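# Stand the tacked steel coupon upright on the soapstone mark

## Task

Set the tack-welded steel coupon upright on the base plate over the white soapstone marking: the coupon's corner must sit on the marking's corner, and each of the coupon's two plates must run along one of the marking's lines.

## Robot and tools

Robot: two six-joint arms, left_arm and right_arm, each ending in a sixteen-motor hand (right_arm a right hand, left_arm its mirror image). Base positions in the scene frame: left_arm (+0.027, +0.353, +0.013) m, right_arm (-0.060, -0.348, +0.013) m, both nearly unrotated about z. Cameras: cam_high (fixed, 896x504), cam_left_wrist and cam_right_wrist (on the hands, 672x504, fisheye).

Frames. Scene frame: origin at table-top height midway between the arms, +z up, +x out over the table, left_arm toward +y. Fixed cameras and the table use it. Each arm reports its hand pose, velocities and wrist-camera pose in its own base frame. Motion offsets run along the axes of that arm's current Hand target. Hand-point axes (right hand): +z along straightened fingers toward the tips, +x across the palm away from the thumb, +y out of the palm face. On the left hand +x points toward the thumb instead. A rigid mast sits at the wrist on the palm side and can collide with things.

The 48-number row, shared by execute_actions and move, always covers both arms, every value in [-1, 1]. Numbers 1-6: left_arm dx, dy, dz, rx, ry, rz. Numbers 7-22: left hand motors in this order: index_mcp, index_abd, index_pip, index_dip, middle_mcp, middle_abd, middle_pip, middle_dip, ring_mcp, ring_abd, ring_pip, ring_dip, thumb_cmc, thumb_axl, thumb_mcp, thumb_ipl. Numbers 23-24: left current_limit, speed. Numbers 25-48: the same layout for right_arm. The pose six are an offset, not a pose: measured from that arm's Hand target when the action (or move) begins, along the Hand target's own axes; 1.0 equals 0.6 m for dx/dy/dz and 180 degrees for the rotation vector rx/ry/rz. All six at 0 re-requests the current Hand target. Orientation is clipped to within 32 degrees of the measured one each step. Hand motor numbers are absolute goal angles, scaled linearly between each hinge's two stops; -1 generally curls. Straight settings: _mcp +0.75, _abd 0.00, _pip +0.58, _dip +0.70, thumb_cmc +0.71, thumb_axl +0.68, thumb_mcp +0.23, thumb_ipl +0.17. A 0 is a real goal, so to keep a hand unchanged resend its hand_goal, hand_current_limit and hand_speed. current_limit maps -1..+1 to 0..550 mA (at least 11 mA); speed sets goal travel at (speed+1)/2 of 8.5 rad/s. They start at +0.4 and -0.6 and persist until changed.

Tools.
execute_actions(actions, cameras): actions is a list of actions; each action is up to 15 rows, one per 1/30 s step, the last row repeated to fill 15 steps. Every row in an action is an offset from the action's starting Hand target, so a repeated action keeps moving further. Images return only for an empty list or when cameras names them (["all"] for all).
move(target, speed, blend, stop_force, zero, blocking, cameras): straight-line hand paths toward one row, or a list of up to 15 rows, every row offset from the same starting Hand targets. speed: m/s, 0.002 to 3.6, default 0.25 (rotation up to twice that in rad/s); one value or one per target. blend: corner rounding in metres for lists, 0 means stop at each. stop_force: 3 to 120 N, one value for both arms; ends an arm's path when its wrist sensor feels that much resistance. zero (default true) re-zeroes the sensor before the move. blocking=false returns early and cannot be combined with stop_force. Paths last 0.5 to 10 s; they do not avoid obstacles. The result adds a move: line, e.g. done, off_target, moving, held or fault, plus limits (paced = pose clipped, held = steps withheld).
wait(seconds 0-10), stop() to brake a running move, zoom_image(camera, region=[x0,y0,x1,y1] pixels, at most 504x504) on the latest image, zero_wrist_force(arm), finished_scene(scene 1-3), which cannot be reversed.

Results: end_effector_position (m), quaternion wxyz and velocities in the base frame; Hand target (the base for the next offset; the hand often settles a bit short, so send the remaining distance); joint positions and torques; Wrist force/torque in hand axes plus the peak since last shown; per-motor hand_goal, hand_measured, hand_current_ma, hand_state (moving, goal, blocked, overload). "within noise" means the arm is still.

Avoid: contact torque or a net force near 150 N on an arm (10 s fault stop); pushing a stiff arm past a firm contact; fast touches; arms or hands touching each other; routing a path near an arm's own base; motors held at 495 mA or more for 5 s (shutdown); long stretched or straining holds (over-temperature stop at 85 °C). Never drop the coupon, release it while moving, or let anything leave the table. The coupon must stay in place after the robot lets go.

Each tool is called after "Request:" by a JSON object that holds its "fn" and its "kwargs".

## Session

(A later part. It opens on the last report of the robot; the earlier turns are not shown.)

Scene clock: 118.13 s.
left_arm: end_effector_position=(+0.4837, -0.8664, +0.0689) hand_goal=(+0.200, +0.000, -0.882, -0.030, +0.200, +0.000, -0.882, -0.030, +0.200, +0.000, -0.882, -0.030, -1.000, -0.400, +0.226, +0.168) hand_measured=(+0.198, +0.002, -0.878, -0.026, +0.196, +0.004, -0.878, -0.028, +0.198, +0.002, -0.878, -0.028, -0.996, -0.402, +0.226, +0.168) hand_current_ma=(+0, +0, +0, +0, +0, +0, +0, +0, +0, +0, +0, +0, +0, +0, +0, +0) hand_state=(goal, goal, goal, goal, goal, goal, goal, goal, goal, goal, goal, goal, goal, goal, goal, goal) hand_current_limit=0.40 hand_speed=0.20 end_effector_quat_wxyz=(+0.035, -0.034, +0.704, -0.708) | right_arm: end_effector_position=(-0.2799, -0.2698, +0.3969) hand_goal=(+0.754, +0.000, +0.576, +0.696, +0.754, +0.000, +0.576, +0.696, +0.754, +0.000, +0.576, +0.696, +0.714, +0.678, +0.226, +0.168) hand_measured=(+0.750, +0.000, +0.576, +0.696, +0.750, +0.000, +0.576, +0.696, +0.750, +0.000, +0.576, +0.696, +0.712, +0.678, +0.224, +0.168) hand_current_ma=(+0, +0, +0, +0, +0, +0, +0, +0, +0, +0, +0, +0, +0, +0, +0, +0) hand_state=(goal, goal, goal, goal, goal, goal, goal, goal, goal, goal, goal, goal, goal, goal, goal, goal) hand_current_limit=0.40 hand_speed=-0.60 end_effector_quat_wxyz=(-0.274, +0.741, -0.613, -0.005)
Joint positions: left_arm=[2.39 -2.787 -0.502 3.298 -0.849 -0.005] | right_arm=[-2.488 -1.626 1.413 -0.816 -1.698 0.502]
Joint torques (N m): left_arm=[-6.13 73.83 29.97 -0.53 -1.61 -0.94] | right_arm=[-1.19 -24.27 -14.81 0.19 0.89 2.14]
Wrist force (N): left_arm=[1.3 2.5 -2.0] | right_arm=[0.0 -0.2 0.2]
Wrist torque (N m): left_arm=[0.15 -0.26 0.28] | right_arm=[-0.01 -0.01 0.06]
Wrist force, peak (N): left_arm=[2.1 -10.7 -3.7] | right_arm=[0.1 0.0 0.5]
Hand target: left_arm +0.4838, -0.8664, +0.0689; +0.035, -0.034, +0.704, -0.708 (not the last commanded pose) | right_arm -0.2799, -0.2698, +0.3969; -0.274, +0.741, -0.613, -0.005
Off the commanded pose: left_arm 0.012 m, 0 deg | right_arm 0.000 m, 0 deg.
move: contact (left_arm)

Request:
{"fn": "move", "kwargs": {"target": [[0,-0.001,0.006,0,0,0,-0.1,0,-0.883,-0.03,-0.1,0,-0.883,-0.03,-0.1,0,-0.883,-0.03,-1,-0.4,0.226,0.168,0.77,-0.6,0,0,0,0,0,0,0.754,0,0.576,0.696,0.754,0,0.576,0.696,0.754,0,0.576,0.696,0.714,0.678,0.226,0.168,0.4,-0.6]], "speed": 0.02}}

Request:
{"fn": "move", "kwargs": {"target": [[0,0,0,0,0,0,-0.6,0,-0.883,-0.03,-0.6,0,-0.883,-0.03,-0.6,0,-0.883,-0.03,-1,-0.4,0.226,0.168,0.77,-0.6,0,0,0,0,0,0,0.754,0,0.576,0.696,0.754,0,0.576,0.696,0.754,0,0.576,0.696,0.714,0.678,0.226,0.168,0.4,-0.6]], "speed": 0.02, "cameras": ["cam_high","cam_left_wrist"]}}

Scene clock: 119.63 s.
left_arm: end_effector_position=(+0.4841, -0.8700, +0.0693) hand_goal=(-0.100, +0.000, -0.882, -0.030, -0.100, +0.000, -0.882, -0.030, -0.100, +0.000, -0.882, -0.030, -1.000, -0.400, +0.226, +0.168) hand_measured=(-0.036, +0.002, -0.854, -0.026, -0.064, +0.002, -0.870, -0.028, -0.092, +0.002, -0.876, -0.032, -0.994, -0.408, +0.228, +0.168) hand_current_ma=(+72, +0, +13, +0, +24, +0, +2, +0, +1, +0, +1, +0, +1, -2, +0, +0) hand_state=(blocked, goal, blocked, goal, blocked, goal, goal, goal, goal, goal, goal, goal, goal, goal, goal, goal) hand_current_limit=0.77 hand_speed=-0.60 end_effector_quat_wxyz=(+0.035, -0.034, +0.704, -0.708) | right_arm: end_effector_position=(-0.2799, -0.2698, +0.3969) hand_goal=(+0.754, +0.000, +0.576, +0.696, +0.754, +0.000, +0.576, +0.696, +0.754, +0.000, +0.576, +0.696, +0.714, +0.678, +0.226, +0.168) hand_measured=(+0.750, +0.000, +0.576, +0.696, +0.750, +0.000, +0.576, +0.696, +0.750, +0.000, +0.576, +0.696, +0.712, +0.678, +0.224, +0.168) hand_current_ma=(+0, +0, +0, +0, +0, +0, +0, +0, +0, +0, +0, +0, +0, +0, +0, +0) hand_state=(goal, goal, goal, goal, goal, goal, goal, goal, goal, goal, goal, goal, goal, goal, goal, goal) hand_current_limit=0.40 hand_speed=-0.60 end_effector_quat_wxyz=(-0.274, +0.741, -0.613, -0.005)
Joint positions: left_arm=[2.387 -2.803 -0.47 3.28 -0.852 -0.005] | right_arm=[-2.488 -1.626 1.413 -0.816 -1.698 0.502]
Joint torques (N m): left_arm=[-9.26 76.55 17.13 2.93 0.68 1.21] | right_arm=[-1.34 -23.82 -15.56 0.31 0.87 1.93]
Wrist force (N): left_arm=[-1.4 6.0 -6.1] | right_arm=[0.4 0.0 0.2]
Wrist torque (N m): left_arm=[0.34 -0.30 0.05] | right_arm=[0.01 -0.07 0.10]
Wrist force, peak (N): left_arm=[2.7 4.6 -12.1] | right_arm=[0.4 -0.3 -0.2]
Hand target: left_arm +0.4841, -0.8700, +0.0695; +0.035, -0.034, +0.704, -0.708 | right_arm -0.2799, -0.2698, +0.3969; -0.274, +0.741, -0.613, -0.005
Off the commanded pose: left_arm 0.000 m, 0 deg | right_arm 0.000 m, 0 deg.
move: done

Scene clock: 120.13 s.
left_arm: end_effector_position=(+0.4841, -0.8700, +0.0695) hand_goal=(-0.600, +0.000, -0.882, -0.030, -0.600, +0.000, -0.882, -0.030, -0.600, +0.000, -0.882, -0.030, -1.000, -0.400, +0.226, +0.168) hand_measured=(-0.062, +0.002, -0.840, -0.032, -0.086, +0.006, -0.858, -0.034, -0.118, +0.004, -0.860, -0.042, -0.996, -0.412, +0.228, +0.168) hand_current_ma=(+487, +0, +29, +0, +487, +0, +10, +0, +487, +0, +9, -3, +0, -4, +0, +0) hand_state=(blocked, goal, blocked, goal, blocked, goal, blocked, goal, blocked, goal, blocked, goal, goal, goal, goal, goal) hand_current_limit=0.77 hand_speed=-0.60 end_effector_quat_wxyz=(+0.035, -0.034, +0.704, -0.708) | right_arm: end_effector_position=(-0.2799, -0.2698, +0.3969) hand_goal=(+0.754, +0.000, +0.576, +0.696, +0.754, +0.000, +0.576, +0.696, +0.754, +0.000, +0.576, +0.696, +0.714, +0.678, +0.226, +0.168) hand_measured=(+0.750, +0.000, +0.576, +0.696, +0.750, +0.000, +0.576, +0.696, +0.750, +0.000, +0.576, +0.696, +0.712, +0.678, +0.224, +0.168) hand_current_ma=(+0, +0, +0, +0, +0, +0, +0, +0, +0, +0, +0, +0, +0, +0, +0, +0) hand_state=(goal, goal, goal, goal, goal, goal, goal, goal, goal, goal, goal, goal, goal, goal, goal, goal) hand_current_limit=0.40 hand_speed=-0.60 end_effector_quat_wxyz=(-0.274, +0.741, -0.613, -0.005)
Joint positions: left_arm=[2.387 -2.802 -0.47 3.281 -0.852 -0.005] | right_arm=[-2.488 -1.626 1.413 -0.816 -1.698 0.502]
Joint torques (N m): left_arm=[-6.49 81.65 18.98 4.29 2.53 1.21] | right_arm=[-1.75 -23.77 -15.27 0.21 0.82 2.09]
Wrist force (N): left_arm=[-0.4 11.6 -0.6] | right_arm=[0.1 -0.2 -0.2]
Wrist torque (N m): left_arm=[0.40 -0.16 -0.09] | right_arm=[0.02 -0.02 0.07]
Wrist force, peak (N): left_arm=[-0.2 12.7 -0.7] | right_arm=[0.3 -0.1 0.3]
Hand target: left_arm +0.4841, -0.8700, +0.0695; +0.035, -0.034, +0.704, -0.708 | right_arm -0.2799, -0.2698, +0.3969; -0.274, +0.741, -0.613, -0.005
Off the commanded pose: left_arm 0.000 m, 0 deg | right_arm 0.000 m, 0 deg.
move: done
camera_calibration:
cam_left_wrist: T_world_to_cam=[[0.780821, 0.104494, 0.615954, -0.362801], [-0.514679, 0.666469, 0.539374, 0.749817], [-0.354153, -0.738173, 0.574174, -0.384041], [0, 0, 0, 1]] pos_world=[0.533189, -0.745308, 0.0395432]
Images, in order (width x height): cam_high 896x504, cam_left_wrist 672x504.

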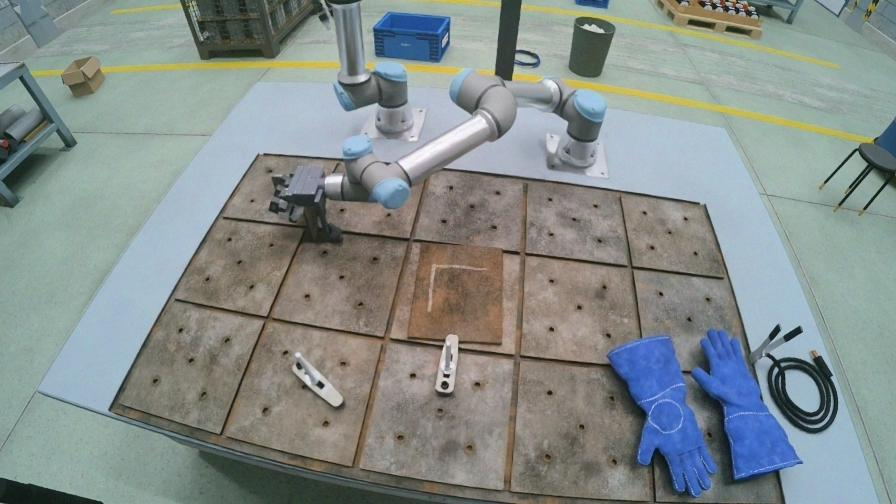

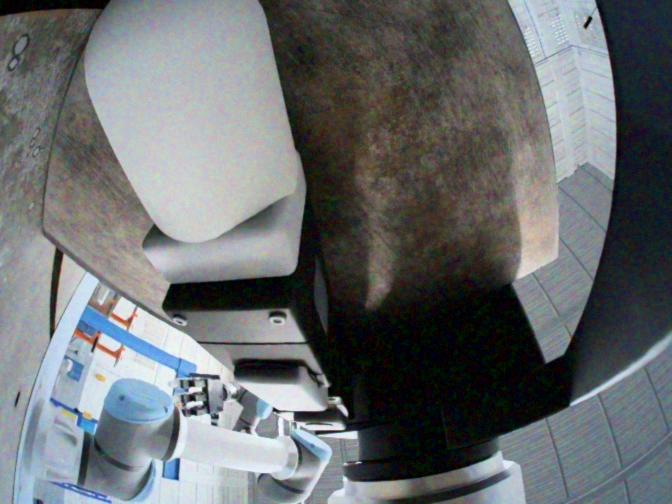

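Request:
{"fn": "move", "kwargs": {"target": [0,-0.03,0,0,0,0,-0.6,0,-0.883,-0.03,-0.6,0,-0.883,-0.03,-0.6,0,-0.883,-0.03,-1,-0.4,0.226,0.168,0.77,-0.6,0,0,0,0,0,0,0.754,0,0.576,0.696,0.754,0,0.576,0.696,0.754,0,0.576,0.696,0.714,0.678,0.226,0.168,0.4,-0.6], "speed": 0.012, "cameras": ["cam_high","cam_left_wrist"]}}

Request:
{"fn": "zoom_image", "kwargs": {"camera": "cam_high", "region": [240, 110, 380, 250]}}

Scene clock: 122.13 s.
left_arm: end_effector_position=(+0.4841, -0.8699, +0.0876) hand_goal=(-0.600, +0.000, -0.882, -0.030, -0.600, +0.000, -0.882, -0.030, -0.600, +0.000, -0.882, -0.030, -1.000, -0.400, +0.226, +0.168) hand_measured=(-0.062, -0.002, -0.812, -0.022, -0.086, -0.004, -0.832, -0.028, -0.120, -0.014, -0.852, -0.046, -0.986, -0.414, +0.228, +0.168) hand_current_ma=(+487, +0, +78, +1, +487, +0, +42, +0, +487, -3, +15, -4, +4, -4, +0, +0) hand_state=(blocked, goal, blocked, goal, blocked, goal, blocked, goal, blocked, goal, blocked, goal, goal, goal, goal, goal) hand_current_limit=0.77 hand_speed=-0.60 end_effector_quat_wxyz=(+0.035, -0.034, +0.704, -0.708) | right_arm: end_effector_position=(-0.2799, -0.2698, +0.3969) hand_goal=(+0.754, +0.000, +0.576, +0.696, +0.754, +0.000, +0.576, +0.696, +0.754, +0.000, +0.576, +0.696, +0.714, +0.678, +0.226, +0.168) hand_measured=(+0.750, +0.000, +0.576, +0.696, +0.750, +0.000, +0.576, +0.696, +0.750, +0.000, +0.576, +0.696, +0.712, +0.678, +0.224, +0.168) hand_current_ma=(+0, +0, +0, +0, +0, +0, +0, +0, +0, +0, +0, +0, +0, +0, +0, +0) hand_state=(goal, goal, goal, goal, goal, goal, goal, goal, goal, goal, goal, goal, goal, goal, goal, goal) hand_current_limit=0.40 hand_speed=-0.60 end_effector_quat_wxyz=(-0.274, +0.741, -0.613, -0.005)
Joint positions: left_arm=[2.387 -2.791 -0.447 3.246 -0.852 -0.005] | right_arm=[-2.488 -1.626 1.413 -0.816 -1.698 0.502]
Joint torques (N m): left_arm=[8.56 81.71 34.86 2.71 1.76 -0.65] | right_arm=[-0.57 -24.24 -15.46 0.25 0.85 2]
Wrist force (N): left_arm=[2.4 23.2 -2.0] | right_arm=[0.3 0.2 0.1]
Wrist torque (N m): left_arm=[1.28 -0.29 -0.05] | right_arm=[0.04 -0.05 0.09]
Wrist force, peak (N): left_arm=[2.5 24.4 -2.2] | right_arm=[0.4 -0.2 0.2]
Hand target: left_arm +0.4841, -0.8699, +0.0875; +0.035, -0.034, +0.704, -0.708 | right_arm -0.2799, -0.2698, +0.3969; -0.274, +0.741, -0.613, -0.005
Off the commanded pose: left_arm 0.000 m, 0 deg | right_arm 0.000 m, 0 deg.
move: done
camera_calibration:
cam_left_wrist: T_world_to_cam=[[0.780818, 0.104592, 0.615942, -0.373886], [-0.514744, 0.666424, 0.539367, 0.73999], [-0.354065, -0.7382, 0.574194, -0.394427], [0, 0, 0, 1]] pos_world=[0.533189, -0.745208, 0.0576433]
Images, in order (width x height): cam_high 896x504, cam_left_wrist 672x504.

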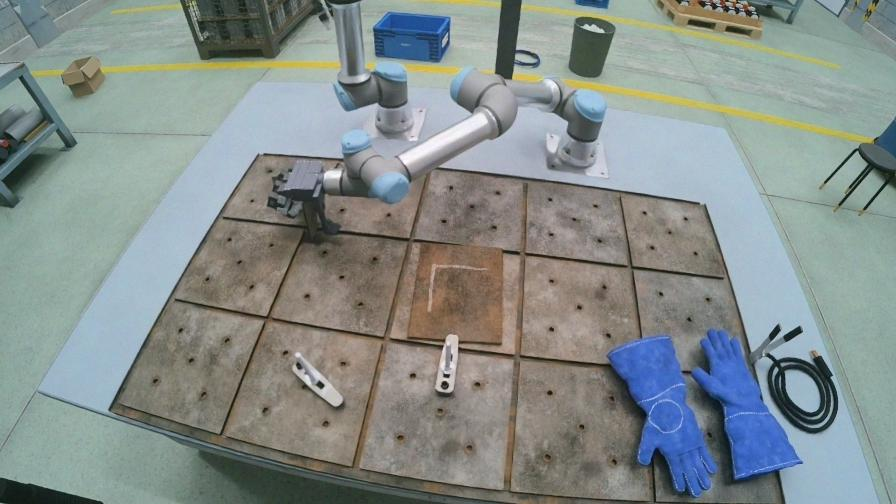

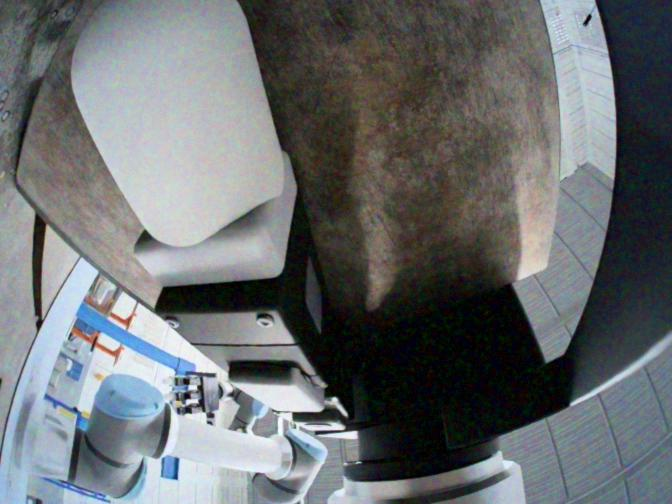

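Scaled by 3.600 from the camera's 896x504 image, which has a finer 1280x720 frame.

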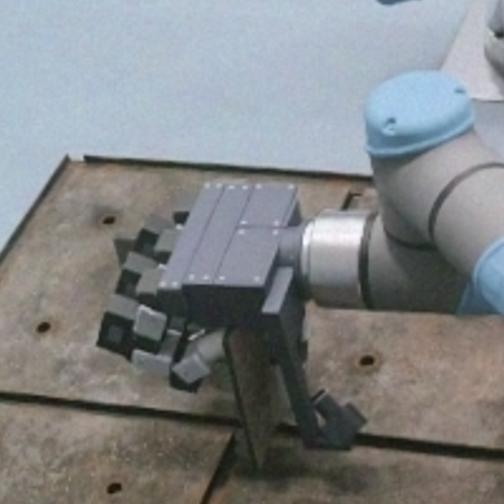

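Request:
{"fn": "zoom_image", "kwargs": {"camera": "cam_high", "region": [280, 190, 350, 260]}}

Scaled by 7.200 from the camera's 896x504 image, which has a finer 1280x720 frame.

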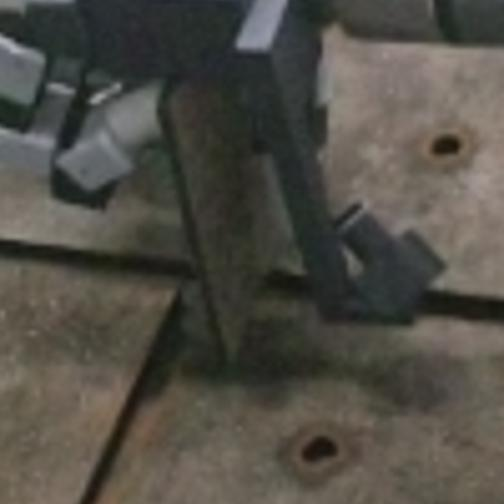

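Request:
{"fn": "move", "kwargs": {"target": [0,0.0292,0,0,0,0,-0.6,0,-0.883,-0.03,-0.6,0,-0.883,-0.03,-0.6,0,-0.883,-0.03,-1,-0.4,0.226,0.168,0.77,-0.6,0,0,0,0,0,0,0.754,0,0.576,0.696,0.754,0,0.576,0.696,0.754,0,0.576,0.696,0.714,0.678,0.226,0.168,0.4,-0.6], "speed": 0.012, "stop_force": 45, "cameras": ["cam_left_wrist"]}}

Scene clock: 129.47 s.
left_arm: end_effector_position=(+0.4841, -0.8700, +0.0698) hand_goal=(-0.600, +0.000, -0.882, -0.030, -0.600, +0.000, -0.882, -0.030, -0.600, +0.000, -0.882, -0.030, -1.000, -0.400, +0.226, +0.168) hand_measured=(-0.128, +0.018, -0.894, -0.082, -0.114, +0.032, -0.886, -0.064, -0.120, +0.030, -0.876, -0.064, -1.000, -0.410, +0.208, +0.168) hand_current_ma=(+487, +5, -3, -43, +487, +13, +0, -20, +487, +11, +1, -19, +0, -2, -9, +0) hand_state=(blocked, goal, goal, blocked, blocked, blocked, goal, blocked, blocked, blocked, goal, blocked, goal, goal, goal, goal) hand_current_limit=0.77 hand_speed=-0.60 end_effector_quat_wxyz=(+0.035, -0.034, +0.704, -0.708) | right_arm: end_effector_position=(-0.2799, -0.2698, +0.3969) hand_goal=(+0.754, +0.000, +0.576, +0.696, +0.754, +0.000, +0.576, +0.696, +0.754, +0.000, +0.576, +0.696, +0.714, +0.678, +0.226, +0.168) hand_measured=(+0.750, +0.000, +0.576, +0.696, +0.750, +0.000, +0.576, +0.696, +0.750, +0.000, +0.576, +0.696, +0.712, +0.678, +0.224, +0.168) hand_current_ma=(+0, +0, +0, +0, +0, +0, +0, +0, +0, +0, +0, +0, +0, +0, +0, +0) hand_state=(goal, goal, goal, goal, goal, goal, goal, goal, goal, goal, goal, goal, goal, goal, goal, goal) hand_current_limit=0.40 hand_speed=-0.60 end_effector_quat_wxyz=(-0.274, +0.741, -0.613, -0.005)
Joint positions: left_arm=[2.387 -2.802 -0.469 3.28 -0.852 -0.005] | right_arm=[-2.488 -1.626 1.413 -0.816 -1.698 0.502]
Joint torques (N m): left_arm=[-24.94 55.45 18.31 -4.57 1.5 -2.6] | right_arm=[-0.95 -23.4 -15.61 0.33 0.86 2.19]
Wrist force (N): left_arm=[-20.4 -17.4 -1.4] | right_arm=[0.0 0.1 0.2]
Wrist torque (N m): left_arm=[-2.10 1.32 0.23] | right_arm=[0.02 -0.01 0.07]
Wrist force, peak (N): left_arm=[-20.4 -18.6 -1.1] | right_arm=[0.3 -0.3 0.4]
Hand target: left_arm +0.4841, -0.8700, +0.0700; +0.035, -0.034, +0.704, -0.708 | right_arm -0.2799, -0.2698, +0.3969; -0.274, +0.741, -0.613, -0.005
Off the commanded pose: left_arm 0.000 m, 0 deg | right_arm 0.000 m, 0 deg.
move: done
camera_calibration:
cam_left_wrist: T_world_to_cam=[[0.78088, 0.104512, 0.615876, -0.363012], [-0.514649, 0.666438, 0.539441, 0.749547], [-0.354065, -0.738199, 0.574195, -0.384206], [0, 0, 0, 1]] pos_world=[0.533189, -0.745208, 0.0398433]
Images, in order (width x height): cam_left_wrist 672x504.

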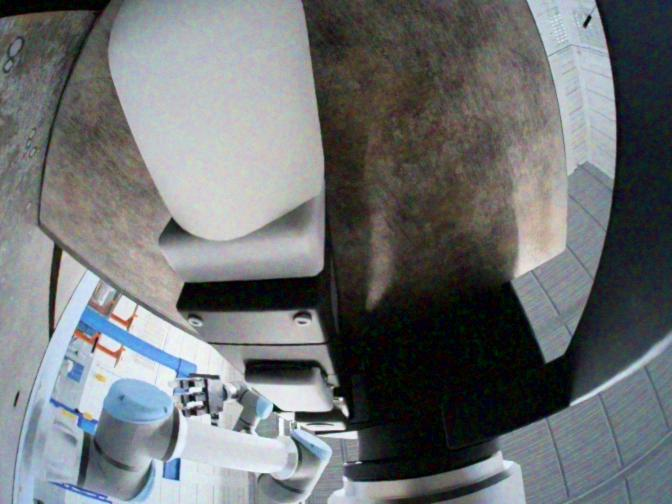

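Request:
{"fn": "move", "kwargs": {"target": [0,0,0,0,0,0,0.2,0,-0.883,-0.03,0.2,0,-0.883,-0.03,0.2,0,-0.883,-0.03,-1,-0.4,0.226,0.168,0.4,-0.85,0,0,0,0,0,0,0.754,0,0.576,0.696,0.754,0,0.576,0.696,0.754,0,0.576,0.696,0.714,0.678,0.226,0.168,0.4,-0.6], "speed": 0.02}}

Request:
{"fn": "move", "kwargs": {"target": [0,-0.006,-0.003,0,0,0,0.2,0,-0.883,-0.03,0.2,0,-0.883,-0.03,0.2,0,-0.883,-0.03,-0.79,-0.4,0.226,0.168,0.4,-0.4,0,0,0,0,0,0,0.754,0,0.576,0.696,0.754,0,0.576,0.696,0.754,0,0.576,0.696,0.714,0.678,0.226,0.168,0.4,-0.6], "speed": 0.02, "cameras": ["cam_left_wrist","cam_high"]}}

Request:
{"fn": "zoom_image", "kwargs": {"camera": "cam_high", "region": [240, 150, 360, 250]}}

Scene clock: 131.10 s.
left_arm: end_effector_position=(+0.4841, -0.8700, +0.0700) hand_goal=(+0.200, +0.000, -0.882, -0.030, +0.200, +0.000, -0.882, -0.030, +0.200, +0.000, -0.882, -0.030, -1.000, -0.400, +0.226, +0.168) hand_measured=(+0.158, -0.006, -0.900, -0.036, +0.186, +0.004, -0.882, -0.032, +0.188, +0.004, -0.882, -0.032, -0.998, -0.402, +0.226, +0.168) hand_current_ma=(-34, +0, -5, -1, -4, +0, +0, +0, -3, +0, +0, +0, +0, +0, +0, +0) hand_state=(blocked, goal, goal, goal, goal, goal, goal, goal, goal, goal, goal, goal, goal, goal, goal, goal) hand_current_limit=0.40 hand_speed=-0.85 end_effector_quat_wxyz=(+0.035, -0.034, +0.704, -0.708) | right_arm: end_effector_position=(-0.2799, -0.2698, +0.3969) hand_goal=(+0.754, +0.000, +0.576, +0.696, +0.754, +0.000, +0.576, +0.696, +0.754, +0.000, +0.576, +0.696, +0.714, +0.678, +0.226, +0.168) hand_measured=(+0.750, +0.000, +0.576, +0.696, +0.750, +0.000, +0.576, +0.696, +0.750, +0.000, +0.576, +0.696, +0.712, +0.678, +0.224, +0.168) hand_current_ma=(+0, +0, +0, +0, +0, +0, +0, +0, +0, +0, +0, +0, +0, +0, +0, +0) hand_state=(goal, goal, goal, goal, goal, goal, goal, goal, goal, goal, goal, goal, goal, goal, goal, goal) hand_current_limit=0.40 hand_speed=-0.60 end_effector_quat_wxyz=(-0.274, +0.741, -0.613, -0.005)
Joint positions: left_arm=[2.387 -2.802 -0.469 3.28 -0.852 -0.005] | right_arm=[-2.488 -1.626 1.413 -0.816 -1.698 0.502]
Joint torques (N m): left_arm=[1.53 61.45 21.61 2.69 1.49 0.47] | right_arm=[-1.45 -24.59 -15.56 0.3 0.77 2.03]
Wrist force (N): left_arm=[-6.4 3.2 -3.6] | right_arm=[0.1 -0.2 -0.1]
Wrist torque (N m): left_arm=[0.30 -0.05 0.03] | right_arm=[0.00 -0.03 0.08]
Wrist force, peak (N): left_arm=[-20.3 -18.5 -1.0] | right_arm=[0.2 0.1 0.3]
Hand target: left_arm +0.4841, -0.8700, +0.0700; +0.035, -0.034, +0.704, -0.708 | right_arm -0.2799, -0.2698, +0.3969; -0.274, +0.741, -0.613, -0.005
Off the commanded pose: left_arm 0.000 m, 0 deg | right_arm 0.000 m, 0 deg.
move: done

Scene clock: 131.80 s.
left_arm: end_effector_position=(+0.4839, -0.8681, +0.0736) hand_goal=(+0.200, +0.000, -0.882, -0.030, +0.200, +0.000, -0.882, -0.030, +0.200, +0.000, -0.882, -0.030, -0.790, -0.400, +0.226, +0.168) hand_measured=(+0.184, -0.006, -0.874, -0.030, +0.186, +0.004, -0.882, -0.032, +0.188, +0.004, -0.882, -0.032, -0.790, -0.402, +0.226, +0.168) hand_current_ma=(-5, +0, +1, +0, -4, +0, +0, +0, -3, +0, +0, +0, +0, +0, +0, +0) hand_state=(goal, goal, goal, goal, goal, goal, goal, goal, goal, goal, goal, goal, goal, goal, goal, goal) hand_current_limit=0.40 hand_speed=-0.40 end_effector_quat_wxyz=(+0.035, -0.034, +0.704, -0.708) | right_arm: end_effector_position=(-0.2799, -0.2698, +0.3969) hand_goal=(+0.754, +0.000, +0.576, +0.696, +0.754, +0.000, +0.576, +0.696, +0.754, +0.000, +0.576, +0.696, +0.714, +0.678, +0.226, +0.168) hand_measured=(+0.750, +0.000, +0.576, +0.696, +0.750, +0.000, +0.576, +0.696, +0.750, +0.000, +0.576, +0.696, +0.712, +0.678, +0.224, +0.168) hand_current_ma=(+0, +0, +0, +0, +0, +0, +0, +0, +0, +0, +0, +0, +0, +0, +0, +0) hand_state=(goal, goal, goal, goal, goal, goal, goal, goal, goal, goal, goal, goal, goal, goal, goal, goal) hand_current_limit=0.40 hand_speed=-0.60 end_effector_quat_wxyz=(-0.274, +0.741, -0.613, -0.005)
Joint positions: left_arm=[2.388 -2.791 -0.482 3.281 -0.851 -0.005] | right_arm=[-2.488 -1.626 1.413 -0.816 -1.698 0.502]
Joint torques (N m): left_arm=[-1.09 62.14 24.34 2.82 3.56 0.14] | right_arm=[-1.46 -24.91 -15.84 0.28 0.75 2.16]
Wrist force (N): left_arm=[-6.3 6.1 -2.7] | right_arm=[0.3 -0.3 0.2]
Wrist torque (N m): left_arm=[0.42 -0.10 0.07] | right_arm=[-0.01 -0.05 0.09]
Wrist force, peak (N): left_arm=[-6.5 5.9 -3.2] | right_arm=[0.3 -0.3 0.2]
Hand target: left_arm +0.4839, -0.8682, +0.0736; +0.035, -0.034, +0.704, -0.708 | right_arm -0.2799, -0.2698, +0.3969; -0.274, +0.741, -0.613, -0.005
Off the commanded pose: left_arm 0.000 m, 0 deg | right_arm 0.000 m, 0 deg.
move: done
camera_calibration:
cam_left_wrist: T_world_to_cam=[[0.78079, 0.104534, 0.615987, -0.365324], [-0.514726, 0.666462, 0.539337, 0.746259], [-0.354153, -0.738174, 0.574174, -0.385063], [0, 0, 0, 1]] pos_world=[0.532989, -0.743408, 0.0436432]
Images, in order (width x height): cam_high 896x504, cam_left_wrist 672x504.

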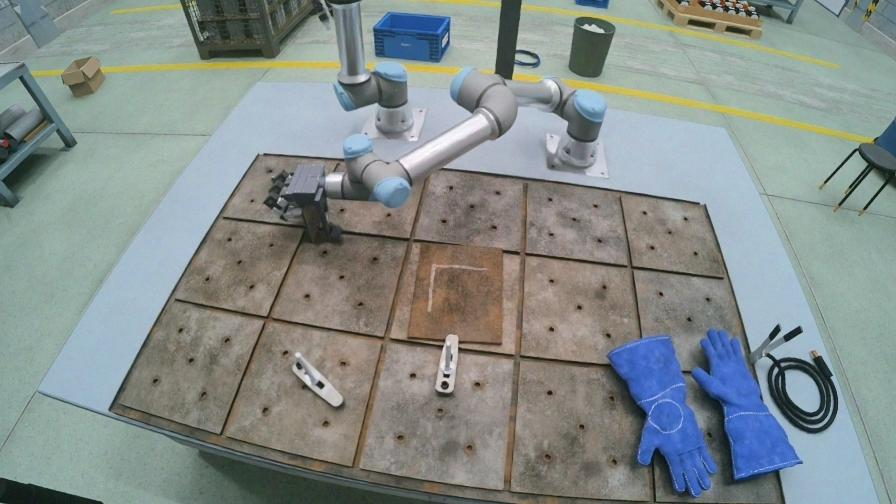

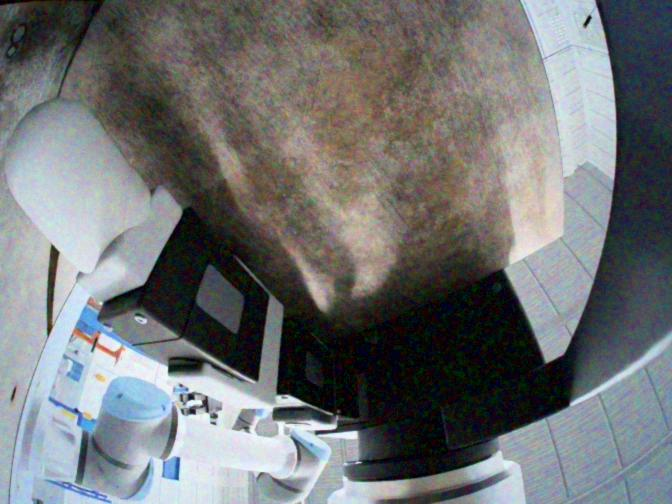

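Scaled by 4.200 from the camera's 896x504 image, which has a finer 1280x720 frame.

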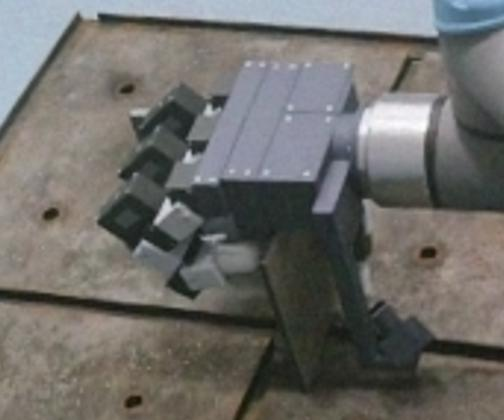

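Request:
{"fn": "move", "kwargs": {"target": [[-0.0035,0.0055,0.003,0,0,0,0.2,0,-0.883,-0.03,0.2,0,-0.883,-0.03,0.2,0,-0.883,-0.03,-0.79,-0.4,0.226,0.168,0.77,-0.6,0,0,0,0,0,0,0.754,0,0.576,0.696,0.754,0,0.576,0.696,0.754,0,0.576,0.696,0.714,0.678,0.226,0.168,0.4,-0.6]], "speed": 0.02}}

Request:
{"fn": "move", "kwargs": {"target": [[0,0,0.005,0,0,0,-0.1,0,-0.883,-0.03,-0.1,0,-0.883,-0.03,-0.08,0,-0.883,-0.03,-0.79,-0.4,0.226,0.168,0.77,-0.6,0,0,0,0,0,0,0.754,0,0.576,0.696,0.754,0,0.576,0.696,0.754,0,0.576,0.696,0.714,0.678,0.226,0.168,0.4,-0.6]], "speed": 0.02, "cameras": ["cam_left_wrist"]}}

Scene clock: 132.90 s.
left_arm: end_effector_position=(+0.4862, -0.8698, +0.0701) hand_goal=(+0.200, +0.000, -0.882, -0.030, +0.200, +0.000, -0.882, -0.030, +0.200, +0.000, -0.882, -0.030, -0.790, -0.400, +0.226, +0.168) hand_measured=(+0.190, -0.002, -0.882, -0.030, +0.186, +0.004, -0.882, -0.032, +0.188, +0.004, -0.882, -0.032, -0.790, -0.402, +0.226, +0.168) hand_current_ma=(-2, +0, +0, +0, -4, +0, +0, +0, -3, +0, +0, +0, +0, +0, +0, +0) hand_state=(goal, goal, goal, goal, goal, goal, goal, goal, goal, goal, goal, goal, goal, goal, goal, goal) hand_current_limit=0.77 hand_speed=-0.60 end_effector_quat_wxyz=(+0.035, -0.034, +0.704, -0.708) | right_arm: end_effector_position=(-0.2799, -0.2698, +0.3969) hand_goal=(+0.754, +0.000, +0.576, +0.696, +0.754, +0.000, +0.576, +0.696, +0.754, +0.000, +0.576, +0.696, +0.714, +0.678, +0.226, +0.168) hand_measured=(+0.750, +0.000, +0.576, +0.696, +0.750, +0.000, +0.576, +0.696, +0.750, +0.000, +0.576, +0.696, +0.712, +0.678, +0.224, +0.168) hand_current_ma=(+0, +0, +0, +0, +0, +0, +0, +0, +0, +0, +0, +0, +0, +0, +0, +0) hand_state=(goal, goal, goal, goal, goal, goal, goal, goal, goal, goal, goal, goal, goal, goal, goal, goal) hand_current_limit=0.40 hand_speed=-0.60 end_effector_quat_wxyz=(-0.274, +0.741, -0.613, -0.005)
Joint positions: left_arm=[2.389 -2.808 -0.457 3.273 -0.85 -0.005] | right_arm=[-2.488 -1.626 1.413 -0.816 -1.698 0.502]
Joint torques (N m): left_arm=[7.58 71.79 15.97 -0.08 2.26 -0.37] | right_arm=[-1.43 -23.9 -15.73 0.3 0.81 1.98]
Wrist force (N): left_arm=[1.3 4.0 -2.4] | right_arm=[0.3 -0.1 -0.1]
Wrist torque (N m): left_arm=[0.30 -0.23 0.14] | right_arm=[0.02 -0.04 0.09]
Wrist force, peak (N): left_arm=[-6.2 6.2 -2.5] | right_arm=[0.4 -0.2 -0.1]
Hand target: left_arm +0.4862, -0.8698, +0.0703; +0.035, -0.034, +0.704, -0.708 | right_arm -0.2799, -0.2698, +0.3969; -0.274, +0.741, -0.613, -0.005
Off the commanded pose: left_arm 0.000 m, 0 deg | right_arm 0.000 m, 0 deg.
move: done

Scene clock: 133.67 s.
left_arm: end_effector_position=(+0.4865, -0.8728, +0.0702) hand_goal=(-0.100, +0.000, -0.882, -0.030, -0.100, +0.000, -0.882, -0.030, -0.080, +0.000, -0.882, -0.030, -0.790, -0.400, +0.226, +0.168) hand_measured=(-0.070, +0.000, -0.878, -0.034, -0.070, +0.004, -0.880, -0.034, -0.070, +0.002, -0.880, -0.032, -0.790, -0.402, +0.226, +0.168) hand_current_ma=(+17, +0, +0, +0, +16, +0, +0, +0, +2, +0, +0, +0, +0, +0, +0, +0) hand_state=(blocked, goal, goal, goal, blocked, goal, goal, goal, goal, goal, goal, goal, goal, goal, goal, goal) hand_current_limit=0.77 hand_speed=-0.60 end_effector_quat_wxyz=(+0.035, -0.034, +0.704, -0.708) | right_arm: end_effector_position=(-0.2799, -0.2698, +0.3969) hand_goal=(+0.754, +0.000, +0.576, +0.696, +0.754, +0.000, +0.576, +0.696, +0.754, +0.000, +0.576, +0.696, +0.714, +0.678, +0.226, +0.168) hand_measured=(+0.750, +0.000, +0.576, +0.696, +0.750, +0.000, +0.576, +0.696, +0.750, +0.000, +0.576, +0.696, +0.712, +0.678, +0.224, +0.168) hand_current_ma=(+0, +0, +0, +0, +0, +0, +0, +0, +0, +0, +0, +0, +0, +0, +0, +0) hand_state=(goal, goal, goal, goal, goal, goal, goal, goal, goal, goal, goal, goal, goal, goal, goal, goal) hand_current_limit=0.40 hand_speed=-0.60 end_effector_quat_wxyz=(-0.274, +0.741, -0.613, -0.005)
Joint positions: left_arm=[2.386 -2.822 -0.428 3.258 -0.853 -0.005] | right_arm=[-2.488 -1.626 1.413 -0.816 -1.698 0.502]
Joint torques (N m): left_arm=[-10.55 71.87 14.55 3.4 -0.43 1.18] | right_arm=[-0.33 -24.13 -15.08 0.4 0.67 2.04]
Wrist force (N): left_arm=[-0.4 3.3 -16.4] | right_arm=[0.0 0.0 0.0]
Wrist torque (N m): left_arm=[0.34 -0.12 0.07] | right_arm=[0.03 -0.01 0.07]
Wrist force, peak (N): left_arm=[2.5 -0.8 -19.8] | right_arm=[0.6 -0.1 0.1]
Hand target: left_arm +0.4865, -0.8728, +0.0703; +0.035, -0.034, +0.704, -0.708 | right_arm -0.2799, -0.2698, +0.3969; -0.274, +0.741, -0.613, -0.005
Off the commanded pose: left_arm 0.000 m, 0 deg | right_arm 0.000 m, 0 deg.
move: done
camera_calibration:
cam_left_wrist: T_world_to_cam=[[0.780899, 0.104568, 0.615843, -0.364718], [-0.514699, 0.66635, 0.539503, 0.752406], [-0.353952, -0.738271, 0.574173, -0.385875], [0, 0, 0, 1]] pos_world=[0.535489, -0.748108, 0.0402431]
Images, in order (width x height): cam_left_wrist 672x504.

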